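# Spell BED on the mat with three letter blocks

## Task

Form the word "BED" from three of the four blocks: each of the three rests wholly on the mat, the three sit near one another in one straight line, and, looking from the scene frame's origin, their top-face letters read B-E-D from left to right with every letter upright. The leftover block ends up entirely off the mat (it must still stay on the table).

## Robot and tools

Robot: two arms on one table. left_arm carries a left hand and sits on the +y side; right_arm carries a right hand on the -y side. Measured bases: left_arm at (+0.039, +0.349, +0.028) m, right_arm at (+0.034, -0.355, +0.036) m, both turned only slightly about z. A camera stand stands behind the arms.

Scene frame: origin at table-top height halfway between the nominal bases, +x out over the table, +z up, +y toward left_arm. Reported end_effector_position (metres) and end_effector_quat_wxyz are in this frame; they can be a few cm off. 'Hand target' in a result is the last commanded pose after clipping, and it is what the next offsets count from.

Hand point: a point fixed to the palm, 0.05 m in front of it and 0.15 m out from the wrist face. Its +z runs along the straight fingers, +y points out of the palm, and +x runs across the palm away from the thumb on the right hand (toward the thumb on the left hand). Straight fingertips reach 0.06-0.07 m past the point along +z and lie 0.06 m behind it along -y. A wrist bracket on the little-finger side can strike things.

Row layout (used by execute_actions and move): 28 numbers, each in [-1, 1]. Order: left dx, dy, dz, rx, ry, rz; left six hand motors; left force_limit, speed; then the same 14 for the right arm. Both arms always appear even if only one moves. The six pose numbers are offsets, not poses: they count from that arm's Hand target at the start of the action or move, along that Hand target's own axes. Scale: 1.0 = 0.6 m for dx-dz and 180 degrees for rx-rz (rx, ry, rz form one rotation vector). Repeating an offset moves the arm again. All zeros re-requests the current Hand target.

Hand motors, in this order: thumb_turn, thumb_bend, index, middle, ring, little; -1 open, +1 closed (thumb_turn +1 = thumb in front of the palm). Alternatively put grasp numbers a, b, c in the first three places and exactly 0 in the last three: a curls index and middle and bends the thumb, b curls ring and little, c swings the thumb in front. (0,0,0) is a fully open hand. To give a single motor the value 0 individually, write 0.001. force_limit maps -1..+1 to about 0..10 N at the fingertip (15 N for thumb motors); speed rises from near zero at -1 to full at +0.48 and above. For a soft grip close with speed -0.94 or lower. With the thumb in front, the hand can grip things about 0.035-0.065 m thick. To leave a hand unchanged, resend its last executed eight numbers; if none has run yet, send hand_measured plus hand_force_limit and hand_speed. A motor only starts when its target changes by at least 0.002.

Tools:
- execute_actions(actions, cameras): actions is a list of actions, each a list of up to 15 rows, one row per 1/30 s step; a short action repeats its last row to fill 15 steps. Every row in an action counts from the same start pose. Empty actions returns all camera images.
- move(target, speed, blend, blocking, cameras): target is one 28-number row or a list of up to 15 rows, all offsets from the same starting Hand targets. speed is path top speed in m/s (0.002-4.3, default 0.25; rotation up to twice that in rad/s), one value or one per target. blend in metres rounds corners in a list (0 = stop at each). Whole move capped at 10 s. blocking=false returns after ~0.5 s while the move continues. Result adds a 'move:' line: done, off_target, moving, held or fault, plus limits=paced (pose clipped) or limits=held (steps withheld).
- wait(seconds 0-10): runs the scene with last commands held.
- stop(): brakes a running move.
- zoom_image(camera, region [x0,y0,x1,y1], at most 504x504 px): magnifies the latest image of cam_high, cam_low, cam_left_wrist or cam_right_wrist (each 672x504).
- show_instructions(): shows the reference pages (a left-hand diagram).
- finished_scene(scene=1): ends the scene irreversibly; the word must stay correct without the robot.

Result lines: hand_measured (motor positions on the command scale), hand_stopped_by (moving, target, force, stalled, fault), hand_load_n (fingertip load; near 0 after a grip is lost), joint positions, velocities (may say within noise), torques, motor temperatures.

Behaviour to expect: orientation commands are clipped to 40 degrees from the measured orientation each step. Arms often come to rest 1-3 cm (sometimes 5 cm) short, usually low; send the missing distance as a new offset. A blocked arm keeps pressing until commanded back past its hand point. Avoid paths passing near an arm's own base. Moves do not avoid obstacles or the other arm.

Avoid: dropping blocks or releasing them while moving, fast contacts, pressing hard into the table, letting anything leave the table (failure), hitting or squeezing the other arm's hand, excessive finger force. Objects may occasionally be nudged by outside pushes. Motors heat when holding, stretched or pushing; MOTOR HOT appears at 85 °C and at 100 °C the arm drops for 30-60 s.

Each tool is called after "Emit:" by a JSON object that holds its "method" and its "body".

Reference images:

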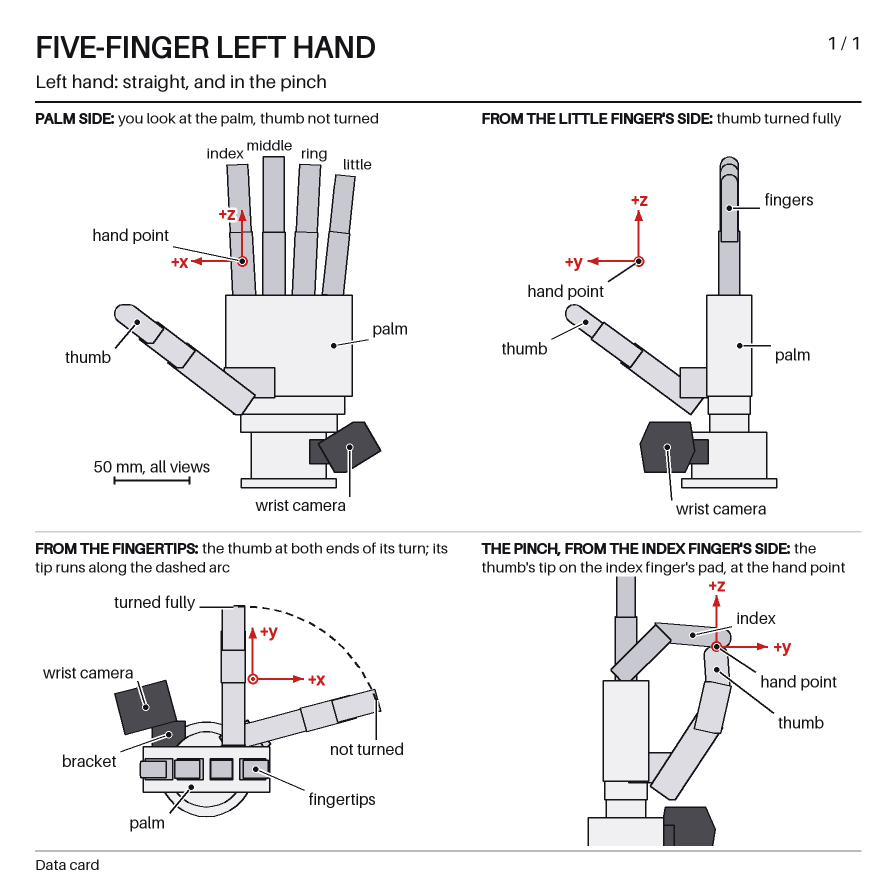

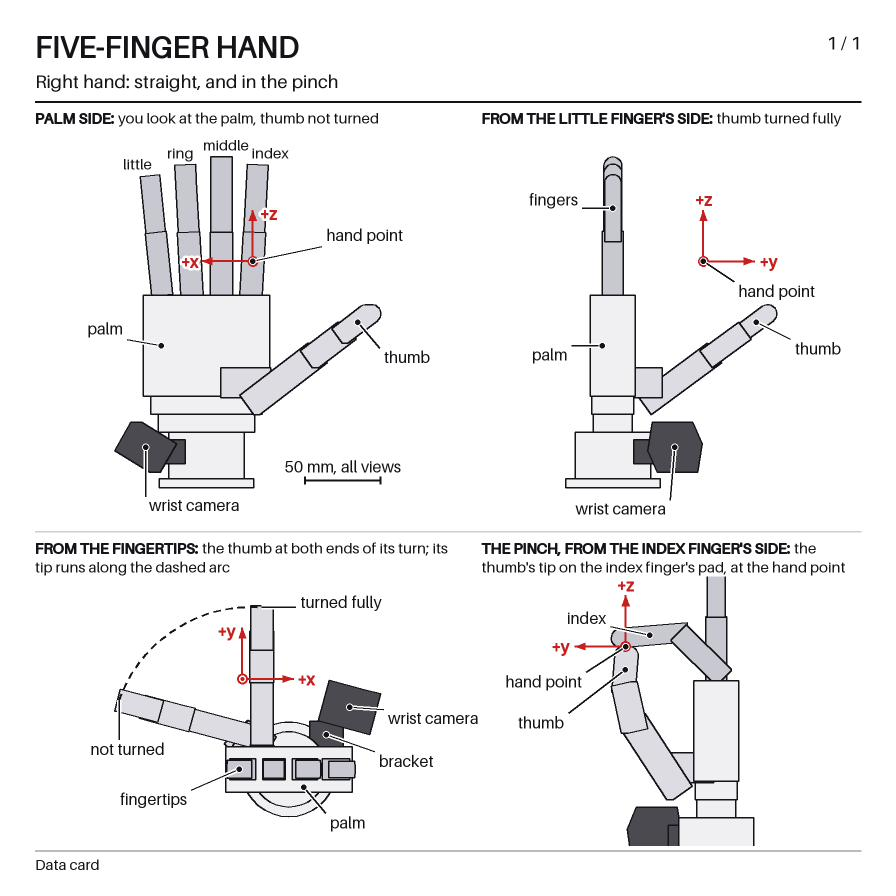

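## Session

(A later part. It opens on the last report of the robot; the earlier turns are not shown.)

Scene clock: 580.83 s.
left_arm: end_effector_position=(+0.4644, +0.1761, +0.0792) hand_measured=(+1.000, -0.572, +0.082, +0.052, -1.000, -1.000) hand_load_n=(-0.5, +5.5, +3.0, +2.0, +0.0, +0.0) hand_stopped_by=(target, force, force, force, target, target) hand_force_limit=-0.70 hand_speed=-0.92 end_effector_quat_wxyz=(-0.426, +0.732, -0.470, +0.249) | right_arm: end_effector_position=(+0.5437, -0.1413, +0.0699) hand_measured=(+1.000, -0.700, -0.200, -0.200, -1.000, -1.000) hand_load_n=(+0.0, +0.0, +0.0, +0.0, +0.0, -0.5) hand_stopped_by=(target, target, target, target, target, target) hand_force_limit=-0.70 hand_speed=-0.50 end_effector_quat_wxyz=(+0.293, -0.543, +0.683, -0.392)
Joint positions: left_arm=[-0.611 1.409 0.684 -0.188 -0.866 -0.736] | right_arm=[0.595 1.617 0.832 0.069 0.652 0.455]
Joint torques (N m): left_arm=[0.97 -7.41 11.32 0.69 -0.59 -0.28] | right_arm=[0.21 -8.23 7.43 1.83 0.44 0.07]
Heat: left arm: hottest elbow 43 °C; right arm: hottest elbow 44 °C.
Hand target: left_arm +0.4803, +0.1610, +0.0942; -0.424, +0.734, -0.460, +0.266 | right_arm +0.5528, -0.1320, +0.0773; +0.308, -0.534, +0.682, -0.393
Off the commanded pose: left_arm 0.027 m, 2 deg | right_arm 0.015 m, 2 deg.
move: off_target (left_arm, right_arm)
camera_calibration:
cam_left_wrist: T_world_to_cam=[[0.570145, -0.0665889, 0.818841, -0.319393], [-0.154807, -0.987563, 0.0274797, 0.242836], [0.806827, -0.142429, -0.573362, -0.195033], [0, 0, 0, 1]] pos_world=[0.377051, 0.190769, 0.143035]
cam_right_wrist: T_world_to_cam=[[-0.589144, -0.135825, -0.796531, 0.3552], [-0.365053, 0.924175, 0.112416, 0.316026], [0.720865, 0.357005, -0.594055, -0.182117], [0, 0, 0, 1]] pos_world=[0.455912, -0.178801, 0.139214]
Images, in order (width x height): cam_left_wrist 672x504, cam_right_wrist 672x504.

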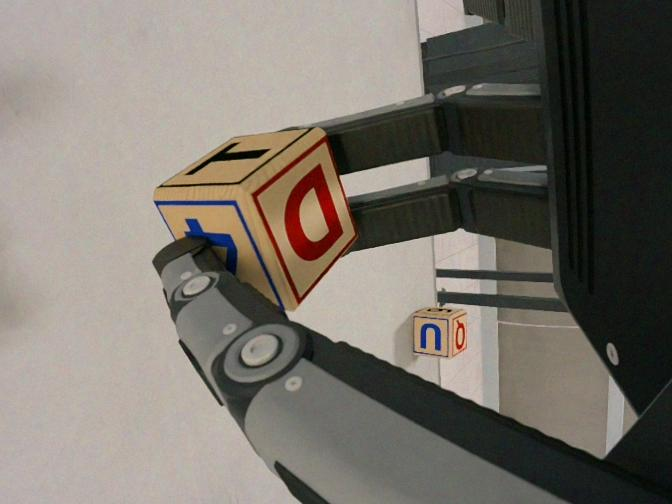

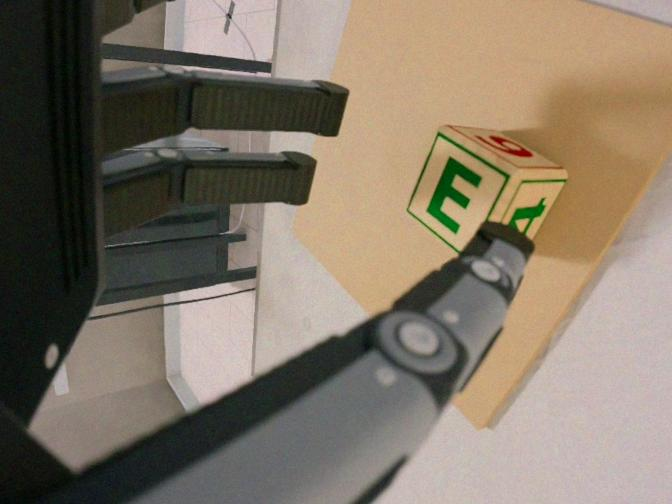

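Emit:
{"method": "move", "body": {"target": [0,0.0606,0.035,0,0,0,1,-0.4,0.3,0.3,-1,-1,-0.7,-0.92,0.0132,0.0553,0.0108,0,0,0,1,-0.7,-0.2,-0.2,-1,-1,-0.7,-0.5], "speed": 0.08, "cameras": ["cam_left_wrist","cam_right_wrist"]}}

Scene clock: 590.20 s.
left_arm: end_effector_position=(+0.4763, +0.1672, +0.0498) hand_measured=(+1.000, -0.572, +0.082, +0.052, -1.000, -1.000) hand_load_n=(-1.0, +6.0, +3.0, +2.5, +0.0, +0.0) hand_stopped_by=(target, force, force, force, target, target) hand_force_limit=-0.70 hand_speed=-0.92 end_effector_quat_wxyz=(-0.426, +0.732, -0.466, +0.255) | right_arm: end_effector_position=(+0.5410, -0.1412, +0.0467) hand_measured=(+1.000, -0.700, -0.200, -0.200, -1.000, -1.000) hand_load_n=(+0.0, +0.0, +0.0, +0.0, +0.0, +0.0) hand_stopped_by=(target, target, target, target, target, target) hand_force_limit=-0.70 hand_speed=-0.50 end_effector_quat_wxyz=(+0.301, -0.537, +0.682, -0.393)
Joint positions: left_arm=[-0.612 1.513 0.684 -0.071 -0.866 -0.738] | right_arm=[0.598 1.665 0.795 0.173 0.656 0.459]
Joint torques (N m): left_arm=[1.03 -8.41 7.2 1.78 -0.55 -0.26] | right_arm=[0.38 -8.47 5.24 1.85 0.43 0.07]
Heat: left arm: hottest elbow 44 °C; right arm: hottest elbow 43 °C.
Hand target: left_arm +0.4804, +0.1607, +0.0523; -0.424, +0.734, -0.460, +0.266 | right_arm +0.5402, -0.1369, +0.0454; +0.308, -0.534, +0.682, -0.393
Off the commanded pose: left_arm 0.008 m, 1 deg | right_arm 0.004 m, 1 deg.
move: done
camera_calibration:
cam_left_wrist: T_world_to_cam=[[0.561261, -0.0595294, 0.825495, -0.299958], [-0.154746, -0.987369, 0.0340102, 0.236279], [0.813044, -0.146831, -0.563383, -0.225416], [0, 0, 0, 1]] pos_world=[0.388191, 0.18234, 0.112583]
cam_right_wrist: T_world_to_cam=[[-0.574998, -0.126863, -0.808259, 0.329304], [-0.366076, 0.92339, 0.115494, 0.317732], [0.731687, 0.362293, -0.577389, -0.199798], [0, 0, 0, 1]] pos_world=[0.451852, -0.179229, 0.114106]
Images, in order (width x height): cam_left_wrist 672x504, cam_right_wrist 672x504.

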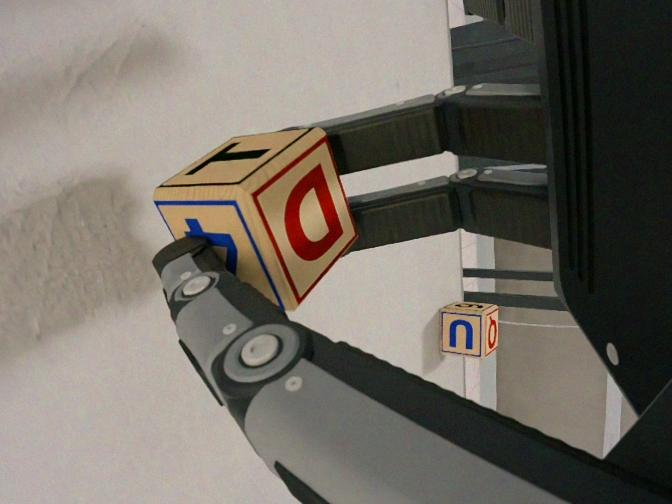

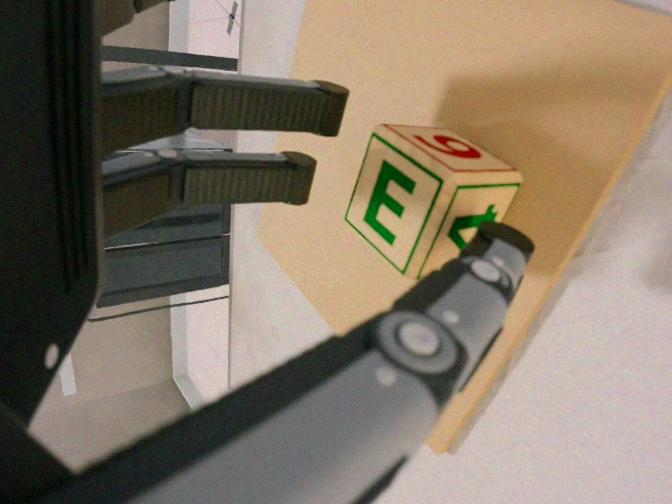

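Emit:
{"method": "move", "body": {"target": [0,0.0288,0.0167,0,0,0,1,-0.4,0.3,0.3,-1,-1,-0.7,-0.92,0.0077,0.0192,-0.0047,0,0,0,1,-0.7,-0.2,-0.2,-1,-1,-0.7,-0.5], "speed": 0.06, "cameras": ["cam_left_wrist","cam_right_wrist"]}}

Scene clock: 598.70 s.
left_arm: end_effector_position=(+0.4785, +0.1657, +0.0323) hand_measured=(+1.000, -0.572, +0.082, +0.052, -1.000, -1.000) hand_load_n=(-1.0, +5.5, +3.0, +2.5, +0.0, -0.5) hand_stopped_by=(target, force, force, force, target, target) hand_force_limit=-0.70 hand_speed=-0.92 end_effector_quat_wxyz=(-0.426, +0.732, -0.465, +0.258) | right_arm: end_effector_position=(+0.5331, -0.1427, +0.0406) hand_measured=(+1.000, -0.700, -0.200, -0.200, -1.000, -1.000) hand_load_n=(+0.0, +0.0, +0.0, +0.0, +0.0, +0.0) hand_stopped_by=(target, target, target, target, target, target) hand_force_limit=-0.70 hand_speed=-0.50 end_effector_quat_wxyz=(+0.304, -0.536, +0.682, -0.394)
Joint positions: left_arm=[-0.612 1.564 0.673 -0.003 -0.866 -0.738] | right_arm=[0.605 1.665 0.766 0.204 0.661 0.464]
Joint torques (N m): left_arm=[1.14 -8.53 6.34 1.83 -0.55 -0.25] | right_arm=[0.38 -8 4.96 1.83 0.43 0.07]
Heat: left arm: hottest elbow 44 °C; right arm: hottest elbow 42 °C.
Hand target: left_arm +0.4802, +0.1609, +0.0321; -0.424, +0.734, -0.460, +0.266 | right_arm +0.5312, -0.1394, +0.0369; +0.308, -0.534, +0.682, -0.393
Off the commanded pose: left_arm 0.005 m, 1 deg | right_arm 0.005 m, 1 deg.
move: done
camera_calibration:
cam_left_wrist: T_world_to_cam=[[0.557124, -0.0565269, 0.828503, -0.285487], [-0.154871, -0.98725, 0.0367851, 0.235656], [0.81586, -0.148805, -0.558775, -0.238474], [0, 0, 0, 1]] pos_world=[0.390109, 0.181028, 0.094605]
cam_right_wrist: T_world_to_cam=[[-0.571225, -0.124806, -0.811249, 0.318083], [-0.3667, 0.923054, 0.116198, 0.317245], [0.734325, 0.36386, -0.573038, -0.198423], [0, 0, 0, 1]] pos_world=[0.443738, -0.180937, 0.107478]
Images, in order (width x height): cam_left_wrist 672x504, cam_right_wrist 672x504.

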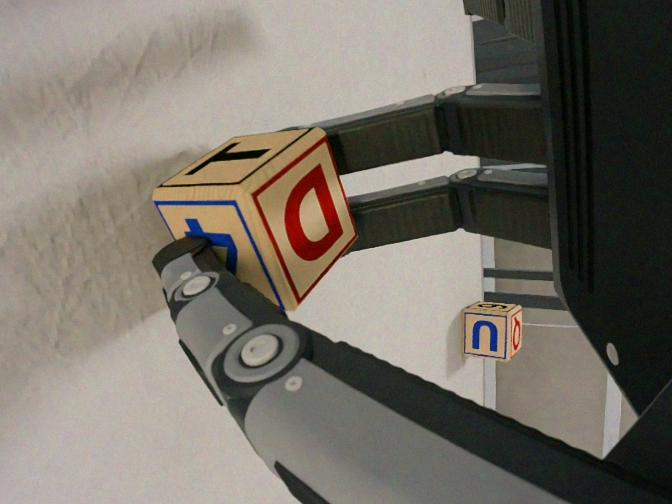

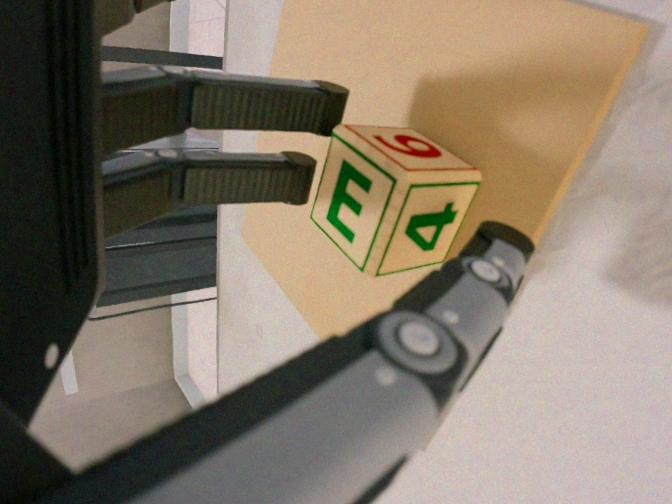

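Emit:
{"method": "move", "body": {"target": [0,0.0065,0.0037,0,0,0,1,-0.4,0.3,0.3,-1,-1,-0.7,-0.92,0,0,0,0,0,0,1,-0.4,0.3,0.3,-1,-1,-0.7,-0.92], "speed": 0.05, "cameras": ["cam_left_wrist","cam_right_wrist"]}}

Scene clock: 604.53 s.
left_arm: end_effector_position=(+0.4801, +0.1645, +0.0304) hand_measured=(+1.000, -0.572, +0.082, +0.052, -1.000, -1.000) hand_load_n=(-0.5, +6.0, +3.0, +2.0, +0.0, +0.0) hand_stopped_by=(target, force, force, force, target, target) hand_force_limit=-0.70 hand_speed=-0.92 end_effector_quat_wxyz=(-0.426, +0.733, -0.463, +0.260) | right_arm: end_effector_position=(+0.5332, -0.1428, +0.0406) hand_measured=(+1.000, -0.572, +0.060, +0.052, -1.000, -1.000) hand_load_n=(-1.5, +5.0, +2.0, +2.0, +0.0, +0.0) hand_stopped_by=(target, force, force, force, target, target) hand_force_limit=-0.70 hand_speed=-0.92 end_effector_quat_wxyz=(+0.304, -0.536, +0.682, -0.394)
Joint positions: left_arm=[-0.612 1.573 0.673 0.012 -0.866 -0.738] | right_arm=[0.605 1.665 0.766 0.204 0.661 0.465]
Joint torques (N m): left_arm=[1.03 -8.29 6.04 1.77 -0.55 -0.26] | right_arm=[0.32 -8 4.94 1.84 0.42 0.07]
Heat: left arm: hottest elbow 44 °C; right arm: hottest elbow 41 °C.
Hand target: left_arm +0.4802, +0.1609, +0.0276; -0.424, +0.734, -0.460, +0.266 | right_arm +0.5312, -0.1394, +0.0369; +0.308, -0.534, +0.682, -0.393
Off the commanded pose: left_arm 0.005 m, 1 deg | right_arm 0.005 m, 1 deg.
move: done
camera_calibration:
cam_left_wrist: T_world_to_cam=[[0.553035, -0.053578, 0.831433, -0.283426], [-0.155048, -0.987116, 0.039521, 0.234744], [0.818604, -0.150768, -0.554217, -0.242225], [0, 0, 0, 1]] pos_world=[0.391427, 0.180015, 0.092127]
cam_right_wrist: T_world_to_cam=[[-0.571085, -0.124471, -0.811399, 0.318084], [-0.366362, 0.923184, 0.116236, 0.317205], [0.734603, 0.363646, -0.572818, -0.198573], [0, 0, 0, 1]] pos_world=[0.443737, -0.181036, 0.107476]
Images, in order (width x height): cam_left_wrist 672x504, cam_right_wrist 672x504.

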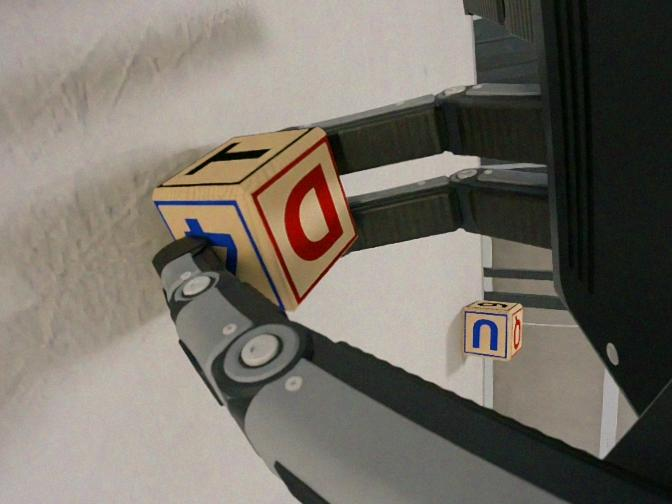

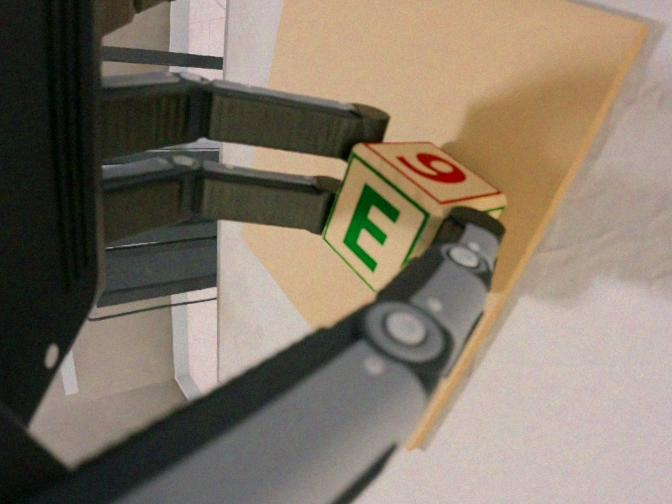

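Emit:
{"method": "move", "body": {"target": [[0,0.0043,0.0025,0,0,0,1,-0.4,0.3,0.3,-1,-1,-0.7,-0.92,0,-0.065,-0.0375,0,0,0,1,-0.4,0.3,0.3,-1,-1,-0.7,-0.92],[0,0.0043,0.0025,0,0,0,1,-0.7,-0.2,-0.2,-1,-1,-0.7,-0.5,0,-0.067,-0.0385,0,0,0,1,-0.4,0.3,0.3,-1,-1,-0.7,-0.92],[0,-0.0866,-0.05,0,0,0,1,-0.7,-0.2,-0.2,-1,-1,-0.7,-0.5,-0.0053,-0.1162,0.014,0,-0.4306,-0.2486,1,-0.4,0.3,0.3,-1,-1,-0.7,-0.92],[-0.0173,-0.0892,-0.067,0,0.433,0.25,1,-0.7,-0.2,-0.2,-1,-1,-0.7,-0.5,-0.0053,-0.1162,0.014,0,-0.4306,-0.2486,1,-0.4,0.3,0.3,-1,-1,-0.7,-0.92]], "speed": [0.06,0.06,0.25,0.25], "cameras": ["cam_left_wrist","cam_right_wrist"]}}

Scene clock: 636.27 s.
left_arm: end_effector_position=(+0.4476, +0.1657, +0.0820) hand_measured=(+1.000, -0.700, -0.200, -0.200, -1.000, -1.000) hand_load_n=(+0.0, +0.0, +0.0, +0.0, +0.0, +0.0) hand_stopped_by=(target, target, target, target, target, target) hand_force_limit=-0.70 hand_speed=-0.50 end_effector_quat_wxyz=(+0.097, -0.203, +0.846, -0.484) | right_arm: end_effector_position=(+0.5514, -0.1460, +0.0798) hand_measured=(+1.000, -0.572, +0.060, +0.052, -1.000, -1.000) hand_load_n=(-2.0, +5.0, +2.5, +2.5, +0.0, +0.0) hand_stopped_by=(target, force, force, force, target, target) hand_force_limit=-0.70 hand_speed=-0.92 end_effector_quat_wxyz=(-0.492, +0.861, -0.118, +0.047)
Joint positions: left_arm=[-0.109 1.467 0.739 -0.123 0.82 0.658] | right_arm=[0.193 1.809 1.178 -0.402 -0.932 -0.891]
Joint torques (N m): left_arm=[2.08 -8.29 11.32 0.79 0.68 0] | right_arm=[-0.85 -10.99 10.44 0.21 -0.69 -0.1]
Heat: left arm: hottest elbow 43 °C; right arm: hottest elbow 40 °C.
Hand target: left_arm +0.4686, +0.1668, +0.0941; +0.112, -0.194, +0.844, -0.487 | right_arm +0.5729, -0.1465, +0.0930; -0.497, +0.859, -0.109, +0.062
Off the commanded pose: left_arm 0.024 m, 2 deg | right_arm 0.025 m, 2 deg.
move: off_target (left_arm, right_arm)
camera_calibration:
cam_left_wrist: T_world_to_cam=[[-0.0134145, -0.546198, 0.837549, 0.0263832], [-0.984624, 0.153121, 0.0840858, 0.407603], [-0.174174, -0.823542, -0.539853, 0.367853], [0, 0, 0, 1]] pos_world=[0.46576, 0.254941, 0.142216]
cam_right_wrist: T_world_to_cam=[[0.0847806, -0.56962, -0.817524, -0.0662801], [-0.920314, -0.359226, 0.154855, 0.437436], [-0.381884, 0.73925, -0.554685, 0.480591], [0, 0, 0, 1]] pos_world=[0.591727, -0.235893, 0.144652]
Images, in order (width x height): cam_left_wrist 672x504, cam_right_wrist 672x504.

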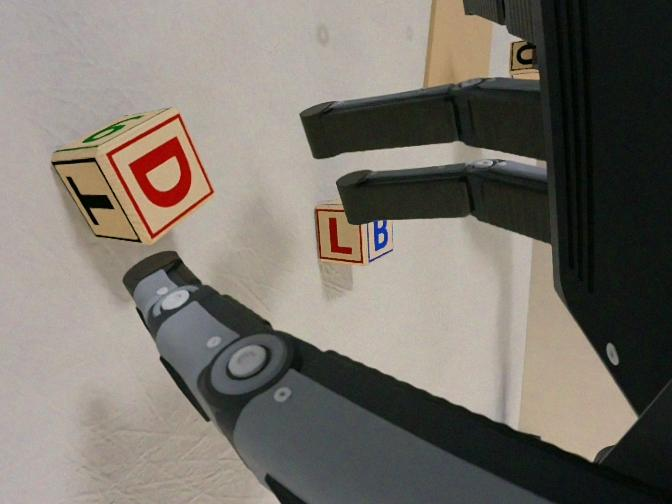

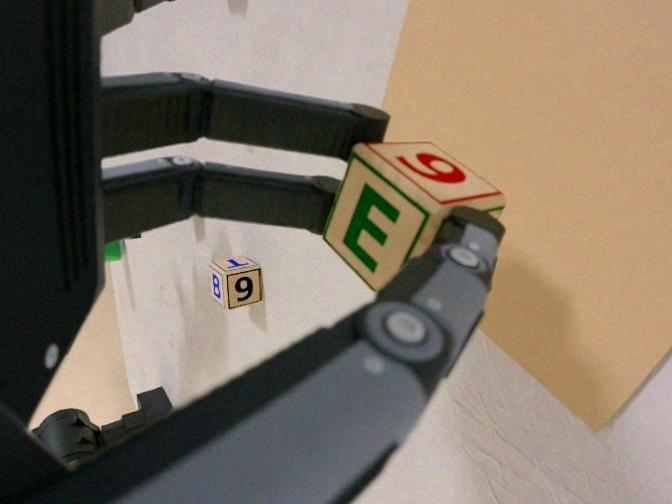

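Emit:
{"method": "zoom_image", "body": {"camera": "cam_left_wrist", "region": [40, 90, 240, 260]}}

Scaled by 2.520 from the camera's 672x504 image, which has a finer 960x720 frame.

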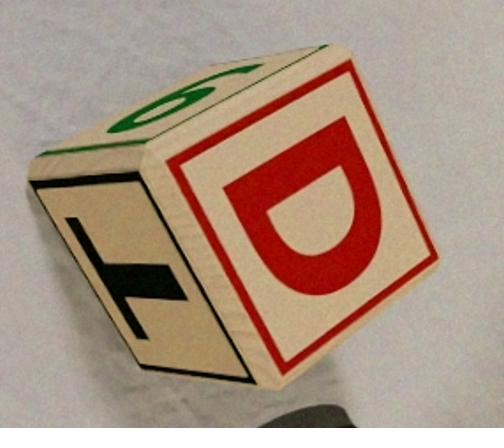

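Emit:
{"method": "move", "body": {"target": [0.0057,0.0487,0.026,0,0,0,1,-0.7,-0.2,-0.2,-1,-1,-0.7,-0.5,0.0193,0.0465,0.0327,0,0,0,1,-0.4,0.3,0.3,-1,-1,-0.7,-0.92], "speed": 0.1, "cameras": ["cam_left_wrist","cam_right_wrist"]}}

Scene clock: 657.60 s.
left_arm: end_effector_position=(+0.4587, +0.1643, +0.0610) hand_measured=(+1.000, -0.700, -0.200, -0.200, -1.000, -1.000) hand_load_n=(+0.0, +0.0, +0.0, +0.0, -0.5, +0.0) hand_stopped_by=(target, target, target, target, target, target) hand_force_limit=-0.70 hand_speed=-0.50 end_effector_quat_wxyz=(+0.103, -0.200, +0.845, -0.486) | right_arm: end_effector_position=(+0.5562, -0.1461, +0.0428) hand_measured=(+1.000, -0.572, +0.060, +0.052, -1.000, -1.000) hand_load_n=(-1.0, +4.0, +1.5, +3.0, +0.0, +0.0) hand_stopped_by=(target, force, force, force, target, target) hand_force_limit=-0.70 hand_speed=-0.92 end_effector_quat_wxyz=(-0.489, +0.863, -0.125, +0.032)
Joint positions: left_arm=[-0.109 1.537 0.739 -0.039 0.82 0.659] | right_arm=[0.191 1.893 1.192 -0.37 -0.936 -0.896]
Joint torques (N m): left_arm=[1.79 -8.7 7.42 1.92 0.6 -0.03] | right_arm=[-0.91 -12.1 9.88 1.22 -0.63 -0.1]
Heat: left arm: hottest elbow 47 °C; right arm: hottest elbow 40 °C.
Hand target: left_arm +0.4650, +0.1662, +0.0610; +0.112, -0.194, +0.844, -0.487 | right_arm +0.5848, -0.1465, +0.0590; -0.497, +0.859, -0.109, +0.062
Off the commanded pose: left_arm 0.007 m, 1 deg | right_arm 0.033 m, 4 deg.
move: off_target (right_arm)
camera_calibration:
cam_left_wrist: T_world_to_cam=[[-0.0257317, -0.544811, 0.838164, 0.0487307], [-0.985617, 0.153914, 0.0697864, 0.421635], [-0.167026, -0.824313, -0.540935, 0.354334], [0, 0, 0, 1]] pos_world=[0.476007, 0.253736, 0.121403]
cam_right_wrist: T_world_to_cam=[[0.0586798, -0.571958, -0.818181, -0.0827959], [-0.91365, -0.361016, 0.186845, 0.442095], [-0.402245, 0.736567, -0.543754, 0.472496], [0, 0, 0, 1]] pos_world=[0.598837, -0.235777, 0.106576]
Images, in order (width x height): cam_left_wrist 672x504, cam_right_wrist 672x504.

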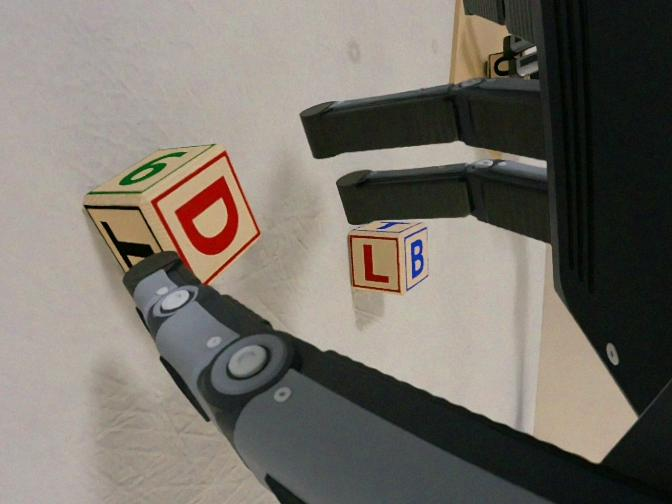

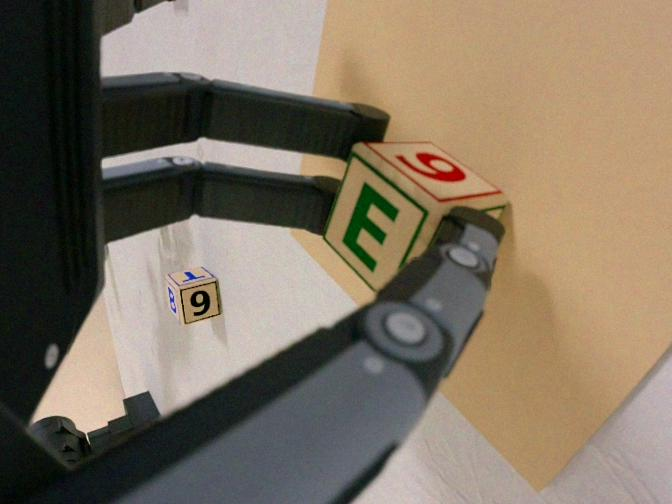

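Emit:
{"method": "move", "body": {"target": [0.0008,0.0478,0.0272,0,0,0,1,-0.7,-0.2,-0.2,-1,-1,-0.7,-0.5,0,0.0072,0.0042,0,0,0,1,-0.4,0.3,0.3,-1,-1,-0.7,-0.92], "speed": 0.07, "cameras": ["cam_left_wrist","cam_right_wrist","cam_high"]}}

Emit:
{"method": "zoom_image", "body": {"camera": "cam_high", "region": [270, 130, 430, 260]}}

Scene clock: 670.97 s.
left_arm: end_effector_position=(+0.4601, +0.1642, +0.0290) hand_measured=(+1.000, -0.700, -0.200, -0.200, -1.000, -1.000) hand_load_n=(+0.0, +0.0, +0.0, +0.0, +0.0, +0.0) hand_stopped_by=(target, target, target, target, target, target) hand_force_limit=-0.70 hand_speed=-0.50 end_effector_quat_wxyz=(+0.104, -0.199, +0.845, -0.486) | right_arm: end_effector_position=(+0.5586, -0.1458, +0.0433) hand_measured=(+1.000, -0.572, +0.060, +0.052, -1.000, -1.000) hand_load_n=(-1.0, +4.0, +1.5, +3.0, +0.0, +0.0) hand_stopped_by=(target, force, force, force, target, target) hand_force_limit=-0.70 hand_speed=-0.92 end_effector_quat_wxyz=(-0.490, +0.862, -0.122, +0.037)
Joint positions: left_arm=[-0.109 1.619 0.716 0.069 0.82 0.659] | right_arm=[0.191 1.893 1.192 -0.358 -0.936 -0.897]
Joint torques (N m): left_arm=[1.85 -8.94 6.31 1.94 0.59 -0.04] | right_arm=[-0.91 -11.52 9.65 1.25 -0.63 -0.09]
Heat: left arm: hottest elbow 47 °C; right arm: hottest elbow 43 °C.
Hand target: left_arm +0.4645, +0.1662, +0.0281; +0.112, -0.194, +0.844, -0.487 | right_arm +0.5848, -0.1464, +0.0540; -0.497, +0.859, -0.109, +0.062
Off the commanded pose: left_arm 0.005 m, 1 deg | right_arm 0.028 m, 3 deg.
move: off_target (right_arm)
camera_calibration:
cam_left_wrist: T_world_to_cam=[[-0.0278811, -0.544498, 0.838299, 0.076496], [-0.98579, 0.153952, 0.0672096, 0.425499], [-0.165653, -0.824512, -0.541053, 0.336428], [0, 0, 0, 1]] pos_world=[0.477316, 0.253534, 0.0893012]
cam_right_wrist: T_world_to_cam=[[0.0682937, -0.570781, -0.818257, -0.0874623], [-0.915677, -0.361468, 0.17572, 0.445951], [-0.396071, 0.737258, -0.547337, 0.470332], [0, 0, 0, 1]] pos_world=[0.600605, -0.235481, 0.107501]
Images, in order (width x height): cam_high 672x504, cam_left_wrist 672x504, cam_right_wrist 672x504.

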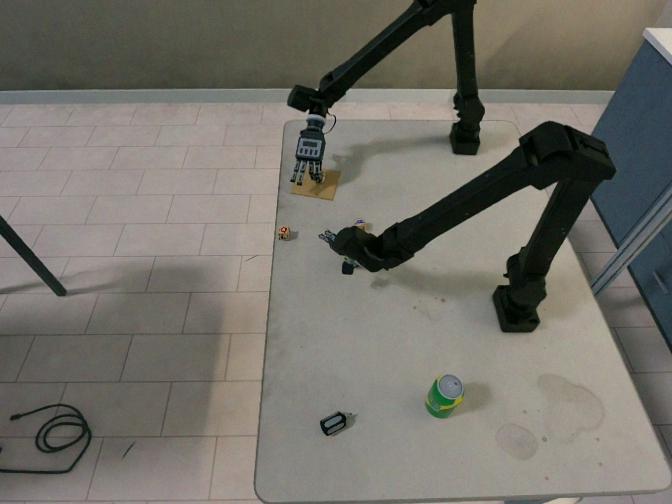

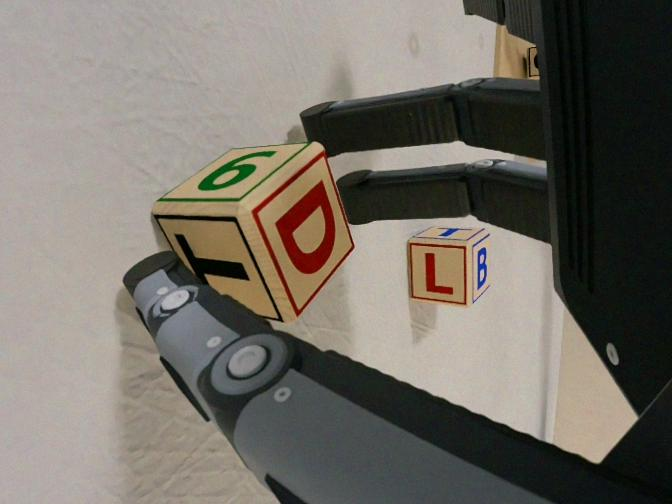

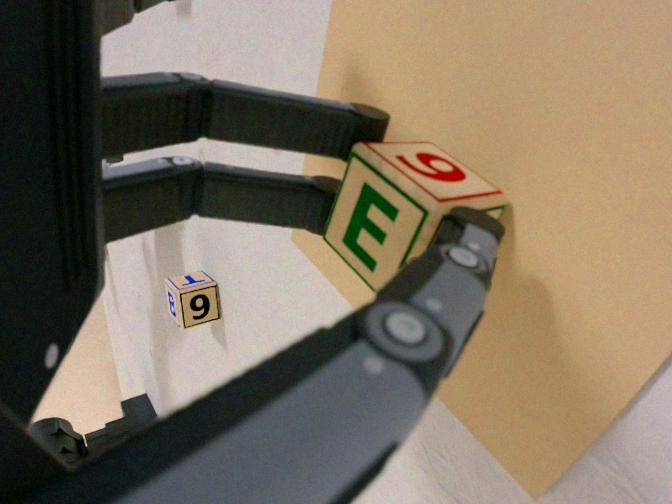

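Scaled by 3.150 from the camera's 672x504 image, which has a finer 960x720 frame.

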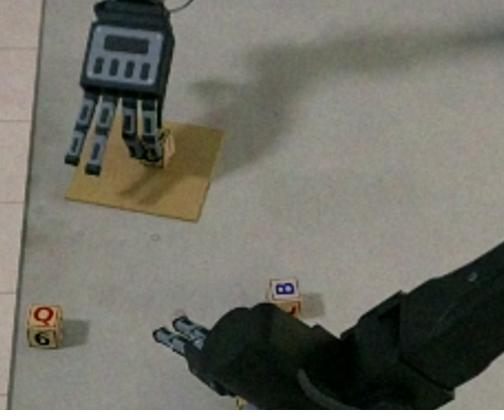

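Emit:
{"method": "move", "body": {"target": [[0.009,0.0022,-0.0038,0,0,0,1,-0.7,-0.2,-0.2,-1,-1,-0.7,-0.5,0,-0.0087,-0.005,0,0,0,1,-0.7,-0.2,-0.2,-1,-1,-0.7,-0.5],[0.009,0.0022,-0.0038,0,0,0,1,-0.4,0.3,0.3,-1,-1,-0.7,-0.92,0,-0.0433,-0.025,0,0,0,1,-0.7,-0.2,-0.2,-1,-1,-0.7,-0.5],[0.009,-0.0845,-0.0538,0,0,0,1,-0.4,0.3,0.3,-1,-1,-0.7,-0.92,0,-0.1155,-0.0667,0,0,0,1,-0.7,-0.2,-0.2,-1,-1,-0.7,-0.5],[0.1595,-0.26,0.1973,0,-0.3127,-0.1806,1,-0.4,0.3,0.3,-1,-1,-0.7,-0.92,-0.1729,-0.0772,-0.2332,0,0.433,0.25,1,-0.7,-0.2,-0.2,-1,-1,-0.7,-0.5]], "speed": [0.05,0.08,0.12,0.3], "blend": [0,0,0.02,0], "cameras": ["all"]}}

Scene clock: 701.13 s.
left_arm: end_effector_position=(+0.4453, -0.0210, +0.0884) hand_measured=(+1.000, -0.572, +0.090, +0.052, -1.000, -1.000) hand_load_n=(+0.0, +7.0, +3.5, +2.5, +0.0, +0.0) hand_stopped_by=(target, force, force, force, target, target) hand_force_limit=-0.70 hand_speed=-0.92 end_effector_quat_wxyz=(-0.360, +0.612, -0.619, +0.336) | right_arm: end_effector_position=(+0.4620, -0.2170, +0.1608) hand_measured=(+1.000, -0.700, -0.200, -0.200, -1.000, -1.000) hand_load_n=(+0.0, +0.0, +0.0, +0.0, +0.0, +0.0) hand_stopped_by=(target, target, target, target, target, target) hand_force_limit=-0.70 hand_speed=-0.50 end_effector_quat_wxyz=(+0.304, -0.533, +0.683, -0.395)
Joint positions: left_arm=[-0.896 1.577 0.887 -0.101 -0.76 -0.569] | right_arm=[0.524 1.146 0.644 -0.154 0.603 0.405]
Joint torques (N m): left_arm=[1.38 -9.7 11.7 0.83 -0.49 -0.27] | right_arm=[0.09 -4.66 7.42 0.7 0.39 0.06]
Heat: left arm: hottest elbow 45 °C; right arm: hottest elbow 44 °C.
Hand target: left_arm +0.4570, -0.0380, +0.1039; -0.356, +0.617, -0.608, +0.351 | right_arm +0.4601, -0.2157, +0.1641; +0.307, -0.531, +0.685, -0.394
Off the commanded pose: left_arm 0.026 m, 2 deg | right_arm 0.004 m, 0 deg.
move: off_target (left_arm)
camera_calibration:
cam_left_wrist: T_world_to_cam=[[0.489914, -0.301756, 0.81788, -0.29834], [-0.561635, -0.82679, 0.0313789, 0.229202], [0.666746, -0.474723, -0.574533, -0.146873], [0, 0, 0, 1]] pos_world=[0.372816, 0.029752, 0.152431]
cam_right_wrist: T_world_to_cam=[[-0.568749, -0.120287, -0.813668, 0.365886], [-0.361929, 0.924929, 0.116251, 0.344038], [0.738602, 0.360608, -0.569587, -0.0534763], [0, 0, 0, 1]] pos_world=[0.372112, -0.254916, 0.227255]

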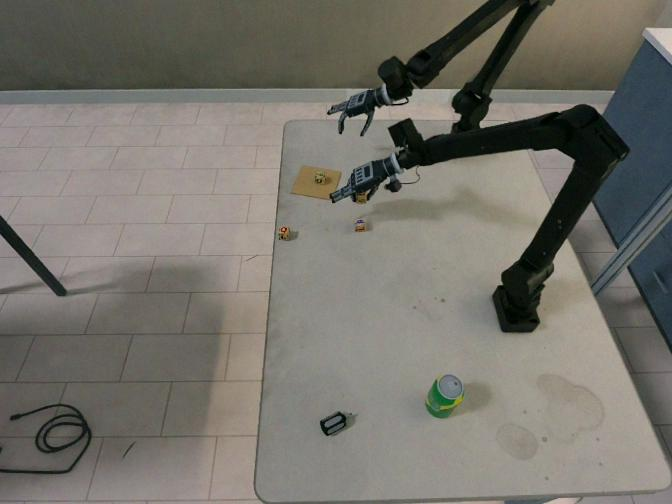

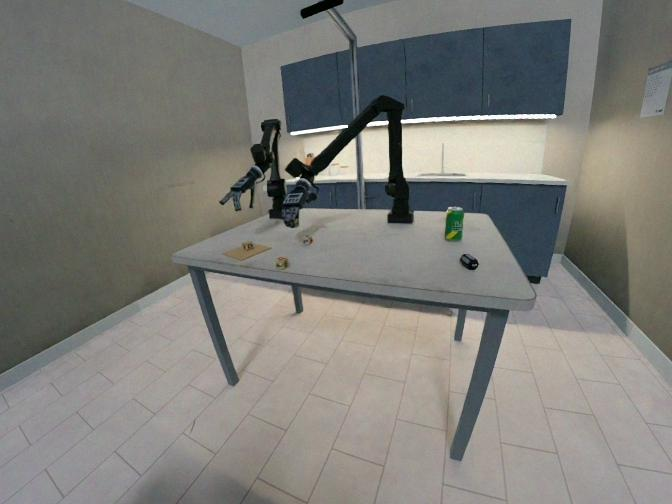

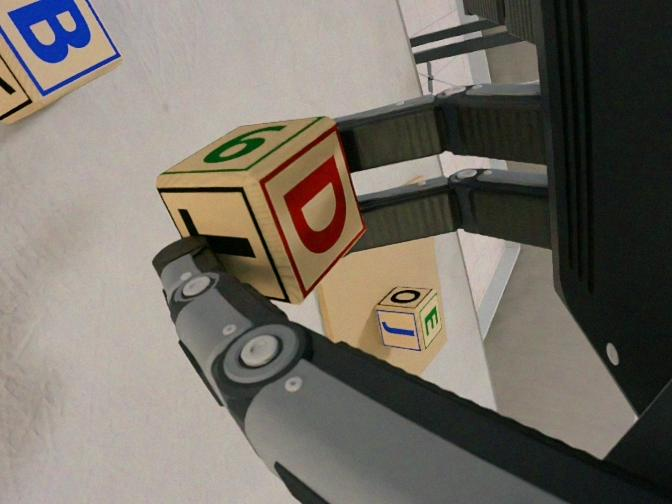

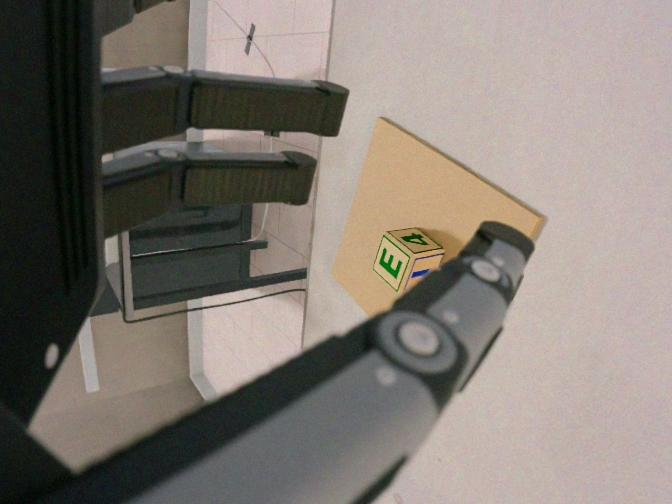

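Emit:
{"method": "zoom_image", "body": {"camera": "cam_high", "region": [280, 150, 400, 250]}}

Scaled by 4.200 from the camera's 672x504 image, which has a finer 960x720 frame.

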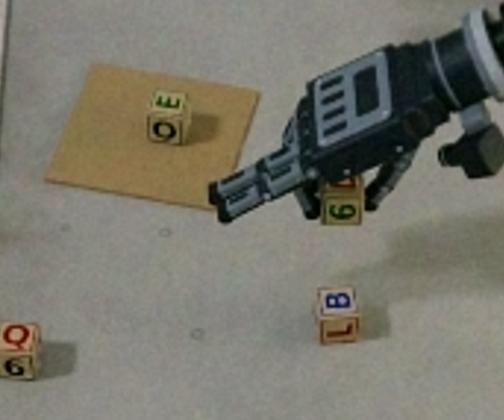

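Emit:
{"method": "move", "body": {"target": [[0,0.1039,0.06,0,0,0,1,-0.4,0.3,0.3,-1,-1,-0.7,-0.92,0,0,0,0,0,0,1,-0.7,-0.2,-0.2,-1,-1,-0.7,-0.5],[0,0.1097,0.0633,0,0,0,1,-0.4,0.3,0.3,-1,-1,-0.7,-0.92,0,0,0,0,0,0,1,-0.7,-0.2,-0.2,-1,-1,-0.7,-0.5],[0,0.1097,0.0633,0,0,0,1,-0.7,-0.2,-0.2,-1,-1,-0.7,-0.5,0,0,0,0,0,0,1,-0.7,-0.2,-0.2,-1,-1,-0.7,-0.5]], "speed": [0.08,0.03,0.03], "cameras": ["cam_left_wrist","cam_low"]}}

Emit:
{"method": "zoom_image", "body": {"camera": "cam_low", "region": [240, 170, 340, 270]}}

Scene clock: 727.97 s.
left_arm: end_effector_position=(+0.4564, -0.0350, +0.0311) hand_measured=(+1.000, -0.700, -0.200, -0.200, -1.000, -1.000) hand_load_n=(+0.0, +0.0, +0.0, +0.0, +0.0, +0.0) hand_stopped_by=(target, target, target, target, target, target) hand_force_limit=-0.70 hand_speed=-0.50 end_effector_quat_wxyz=(-0.358, +0.614, -0.613, +0.346) | right_arm: end_effector_position=(+0.4620, -0.2170, +0.1608) hand_measured=(+1.000, -0.700, -0.200, -0.200, -1.000, -1.000) hand_load_n=(+0.0, +0.0, +0.0, +0.0, +0.0, +0.0) hand_stopped_by=(target, target, target, target, target, target) hand_force_limit=-0.70 hand_speed=-0.50 end_effector_quat_wxyz=(+0.305, -0.533, +0.684, -0.395)
Joint positions: left_arm=[-0.896 1.732 0.875 0.089 -0.76 -0.57] | right_arm=[0.524 1.146 0.644 -0.154 0.603 0.406]
Joint torques (N m): left_arm=[1.26 -10.58 6.65 2.04 -0.45 -0.27] | right_arm=[0.09 -4.66 7.41 0.7 0.4 0.07]
Heat: left arm: hottest elbow 45 °C; right arm: hottest elbow 42 °C.
Hand target: left_arm +0.4571, -0.0381, +0.0280; -0.356, +0.617, -0.608, +0.351 | right_arm +0.4601, -0.2157, +0.1641; +0.307, -0.531, +0.685, -0.394
Off the commanded pose: left_arm 0.004 m, 1 deg | right_arm 0.004 m, 0 deg.
move: done
camera_calibration:
cam_left_wrist: T_world_to_cam=[[0.478404, -0.28551, 0.83043, -0.255621], [-0.561299, -0.826687, 0.0391371, 0.225141], [0.675332, -0.484843, -0.555747, -0.198731], [0, 0, 0, 1]] pos_world=[0.38287, 0.0167855, 0.0930198]
Images, in order (width x height): cam_low 672x504, cam_left_wrist 672x504.

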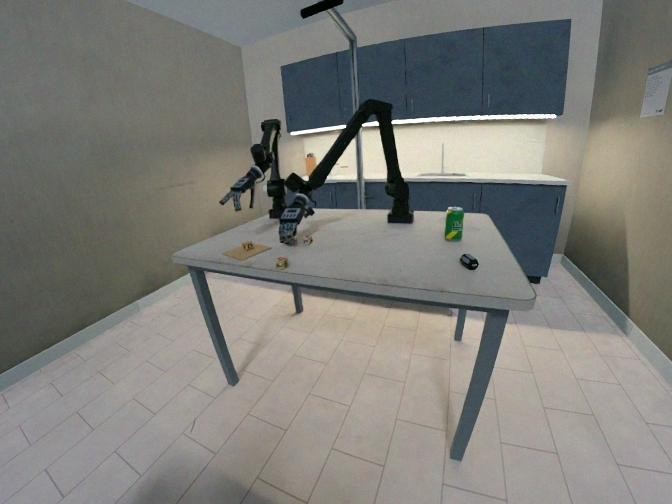

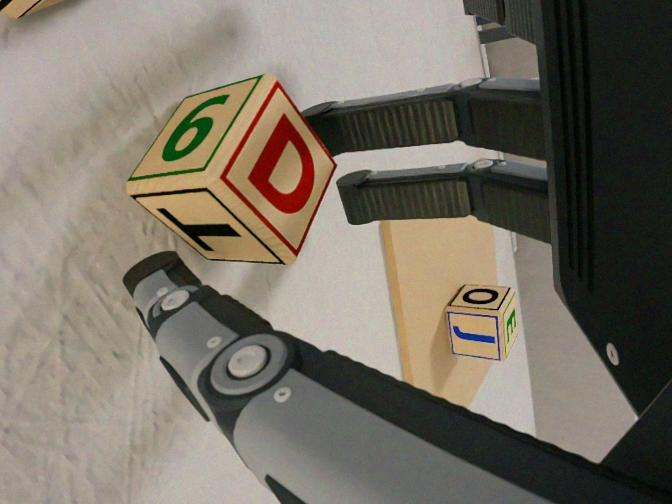

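Scaled by 5.040 from the camera's 672x504 image, which has a finer 960x720 frame.

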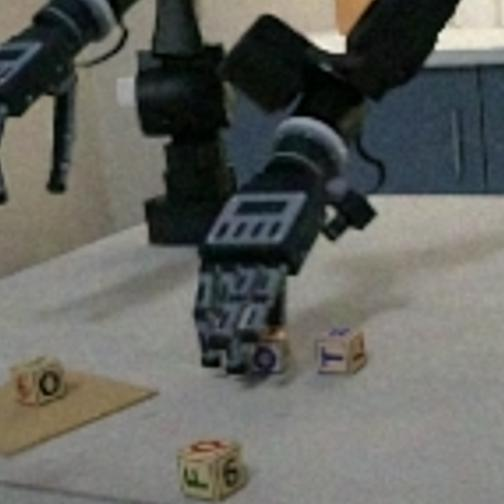

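Emit:
{"method": "move", "body": {"target": [[0,-0.1097,-0.0633,0,0,0,1,-0.7,-0.2,-0.2,-1,-1,-0.7,-0.5,0,0,0,0,0,0,1,-0.7,-0.2,-0.2,-1,-1,-0.7,-0.5],[-0.4367,-0.1275,-0.3458,0,0,0,1,-0.7,-0.2,-0.2,-1,-1,-0.7,-0.5,-0.3383,0.1113,-0.0057,0,-0.1867,-0.1078,1,-0.7,-0.2,-0.2,-1,-1,-0.7,-0.5]], "speed": [0.1,0.25], "blend": [0.02,0], "cameras": ["all"]}}

Scene clock: 761.20 s.
left_arm: end_effector_position=(+0.3123, +0.2194, +0.2008) hand_measured=(+1.000, -0.700, -0.200, -0.200, -1.000, -1.000) hand_load_n=(+0.0, +0.5, +0.0, +0.0, +0.0, +0.0) hand_stopped_by=(target, target, target, target, target, target) hand_force_limit=-0.70 hand_speed=-0.50 end_effector_quat_wxyz=(-0.355, +0.619, -0.601, +0.360) | right_arm: end_effector_position=(+0.4551, -0.0285, +0.0842) hand_measured=(+1.000, -0.700, -0.200, -0.200, -1.000, -1.000) hand_load_n=(+0.0, +0.0, +0.0, +0.0, +0.0, +0.0) hand_stopped_by=(target, target, target, target, target, target) hand_force_limit=-0.70 hand_speed=-0.50 end_effector_quat_wxyz=(-0.394, +0.739, -0.480, +0.261)
Joint positions: left_arm=[-0.626 0.503 0.476 -0.584 -0.55 -0.373] | right_arm=[0.728 1.507 0.741 0.164 0.214 0.135]
Joint torques (N m): left_arm=[1.9 -0.26 10.1 1.09 -0.13 -0.01] | right_arm=[-0.03 -7.24 10 2.03 -0.05 -0.11]
Heat: left arm: hottest elbow 44 °C; right arm: hottest elbow 41 °C.
Hand target: left_arm +0.3116, +0.2219, +0.1978; -0.356, +0.617, -0.608, +0.351 | right_arm +0.4753, -0.0100, +0.1082; -0.421, +0.728, -0.469, +0.270
Off the commanded pose: left_arm 0.004 m, 1 deg | right_arm 0.037 m, 4 deg.
move: off_target (right_arm)
camera_calibration:
cam_left_wrist: T_world_to_cam=[[0.466918, -0.253377, 0.847223, -0.261741], [-0.554776, -0.830009, 0.0575165, 0.342998], [0.68863, -0.496875, -0.528114, 0.109125], [0, 0, 0, 1]] pos_world=[0.237352, 0.272593, 0.259655]
cam_right_wrist: T_world_to_cam=[[-0.416897, -0.466793, -0.779937, 0.240502], [-0.847568, 0.50962, 0.14804, 0.382588], [0.328367, 0.722767, -0.608098, 0.0402236], [0, 0, 0, 1]] pos_world=[0.411326, -0.111782, 0.155398]

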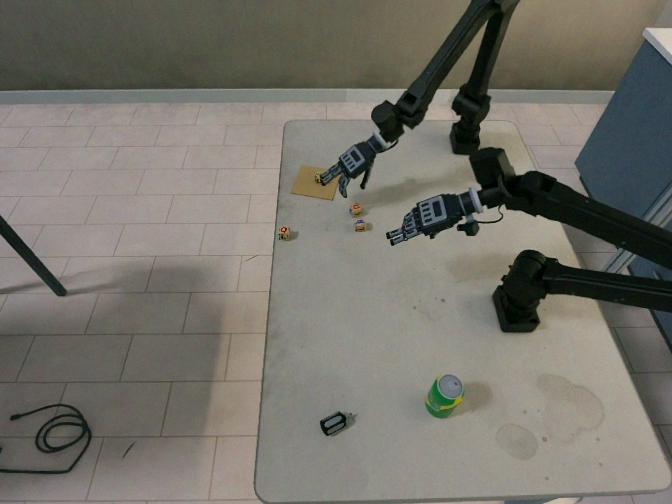

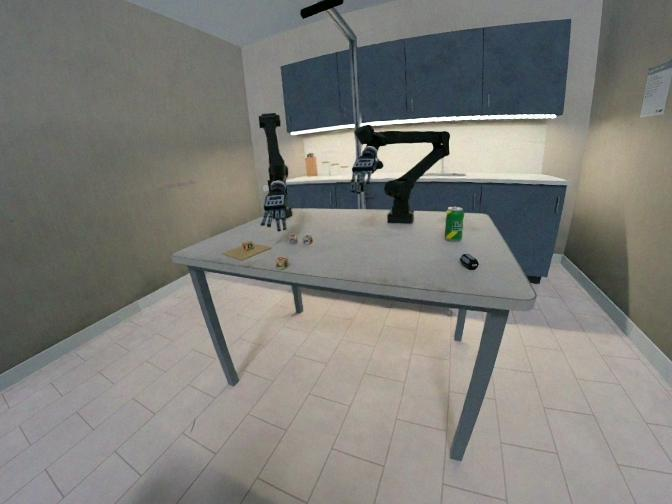

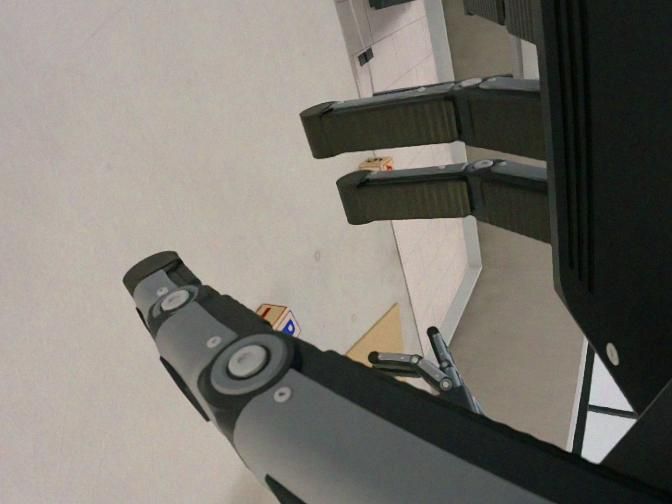

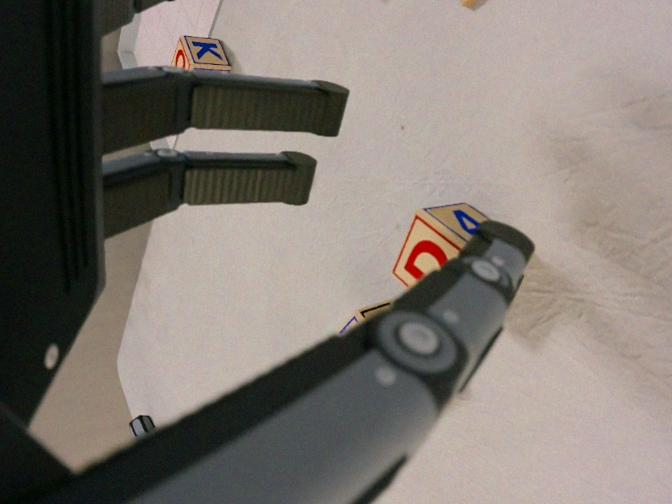

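Emit:
{"method": "zoom_image", "body": {"camera": "cam_high", "region": [280, 150, 400, 250]}}

Emit:
{"method": "zoom_image", "body": {"camera": "cam_right_wrist", "region": [330, 180, 550, 360]}}

Scaled by 4.200 from the camera's 672x504 image, which has a finer 960x720 frame.

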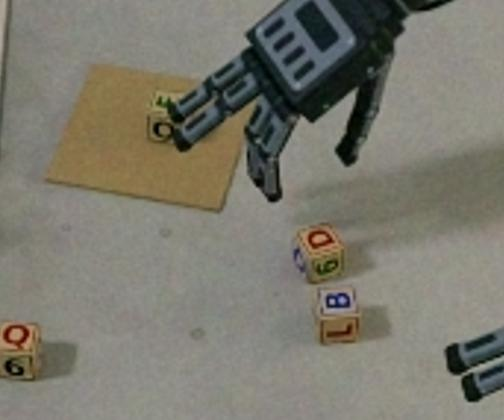

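Scaled by 2.291 from the camera's 672x504 image, which has a finer 960x720 frame.

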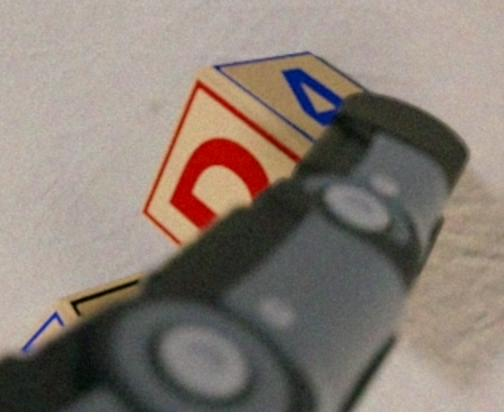

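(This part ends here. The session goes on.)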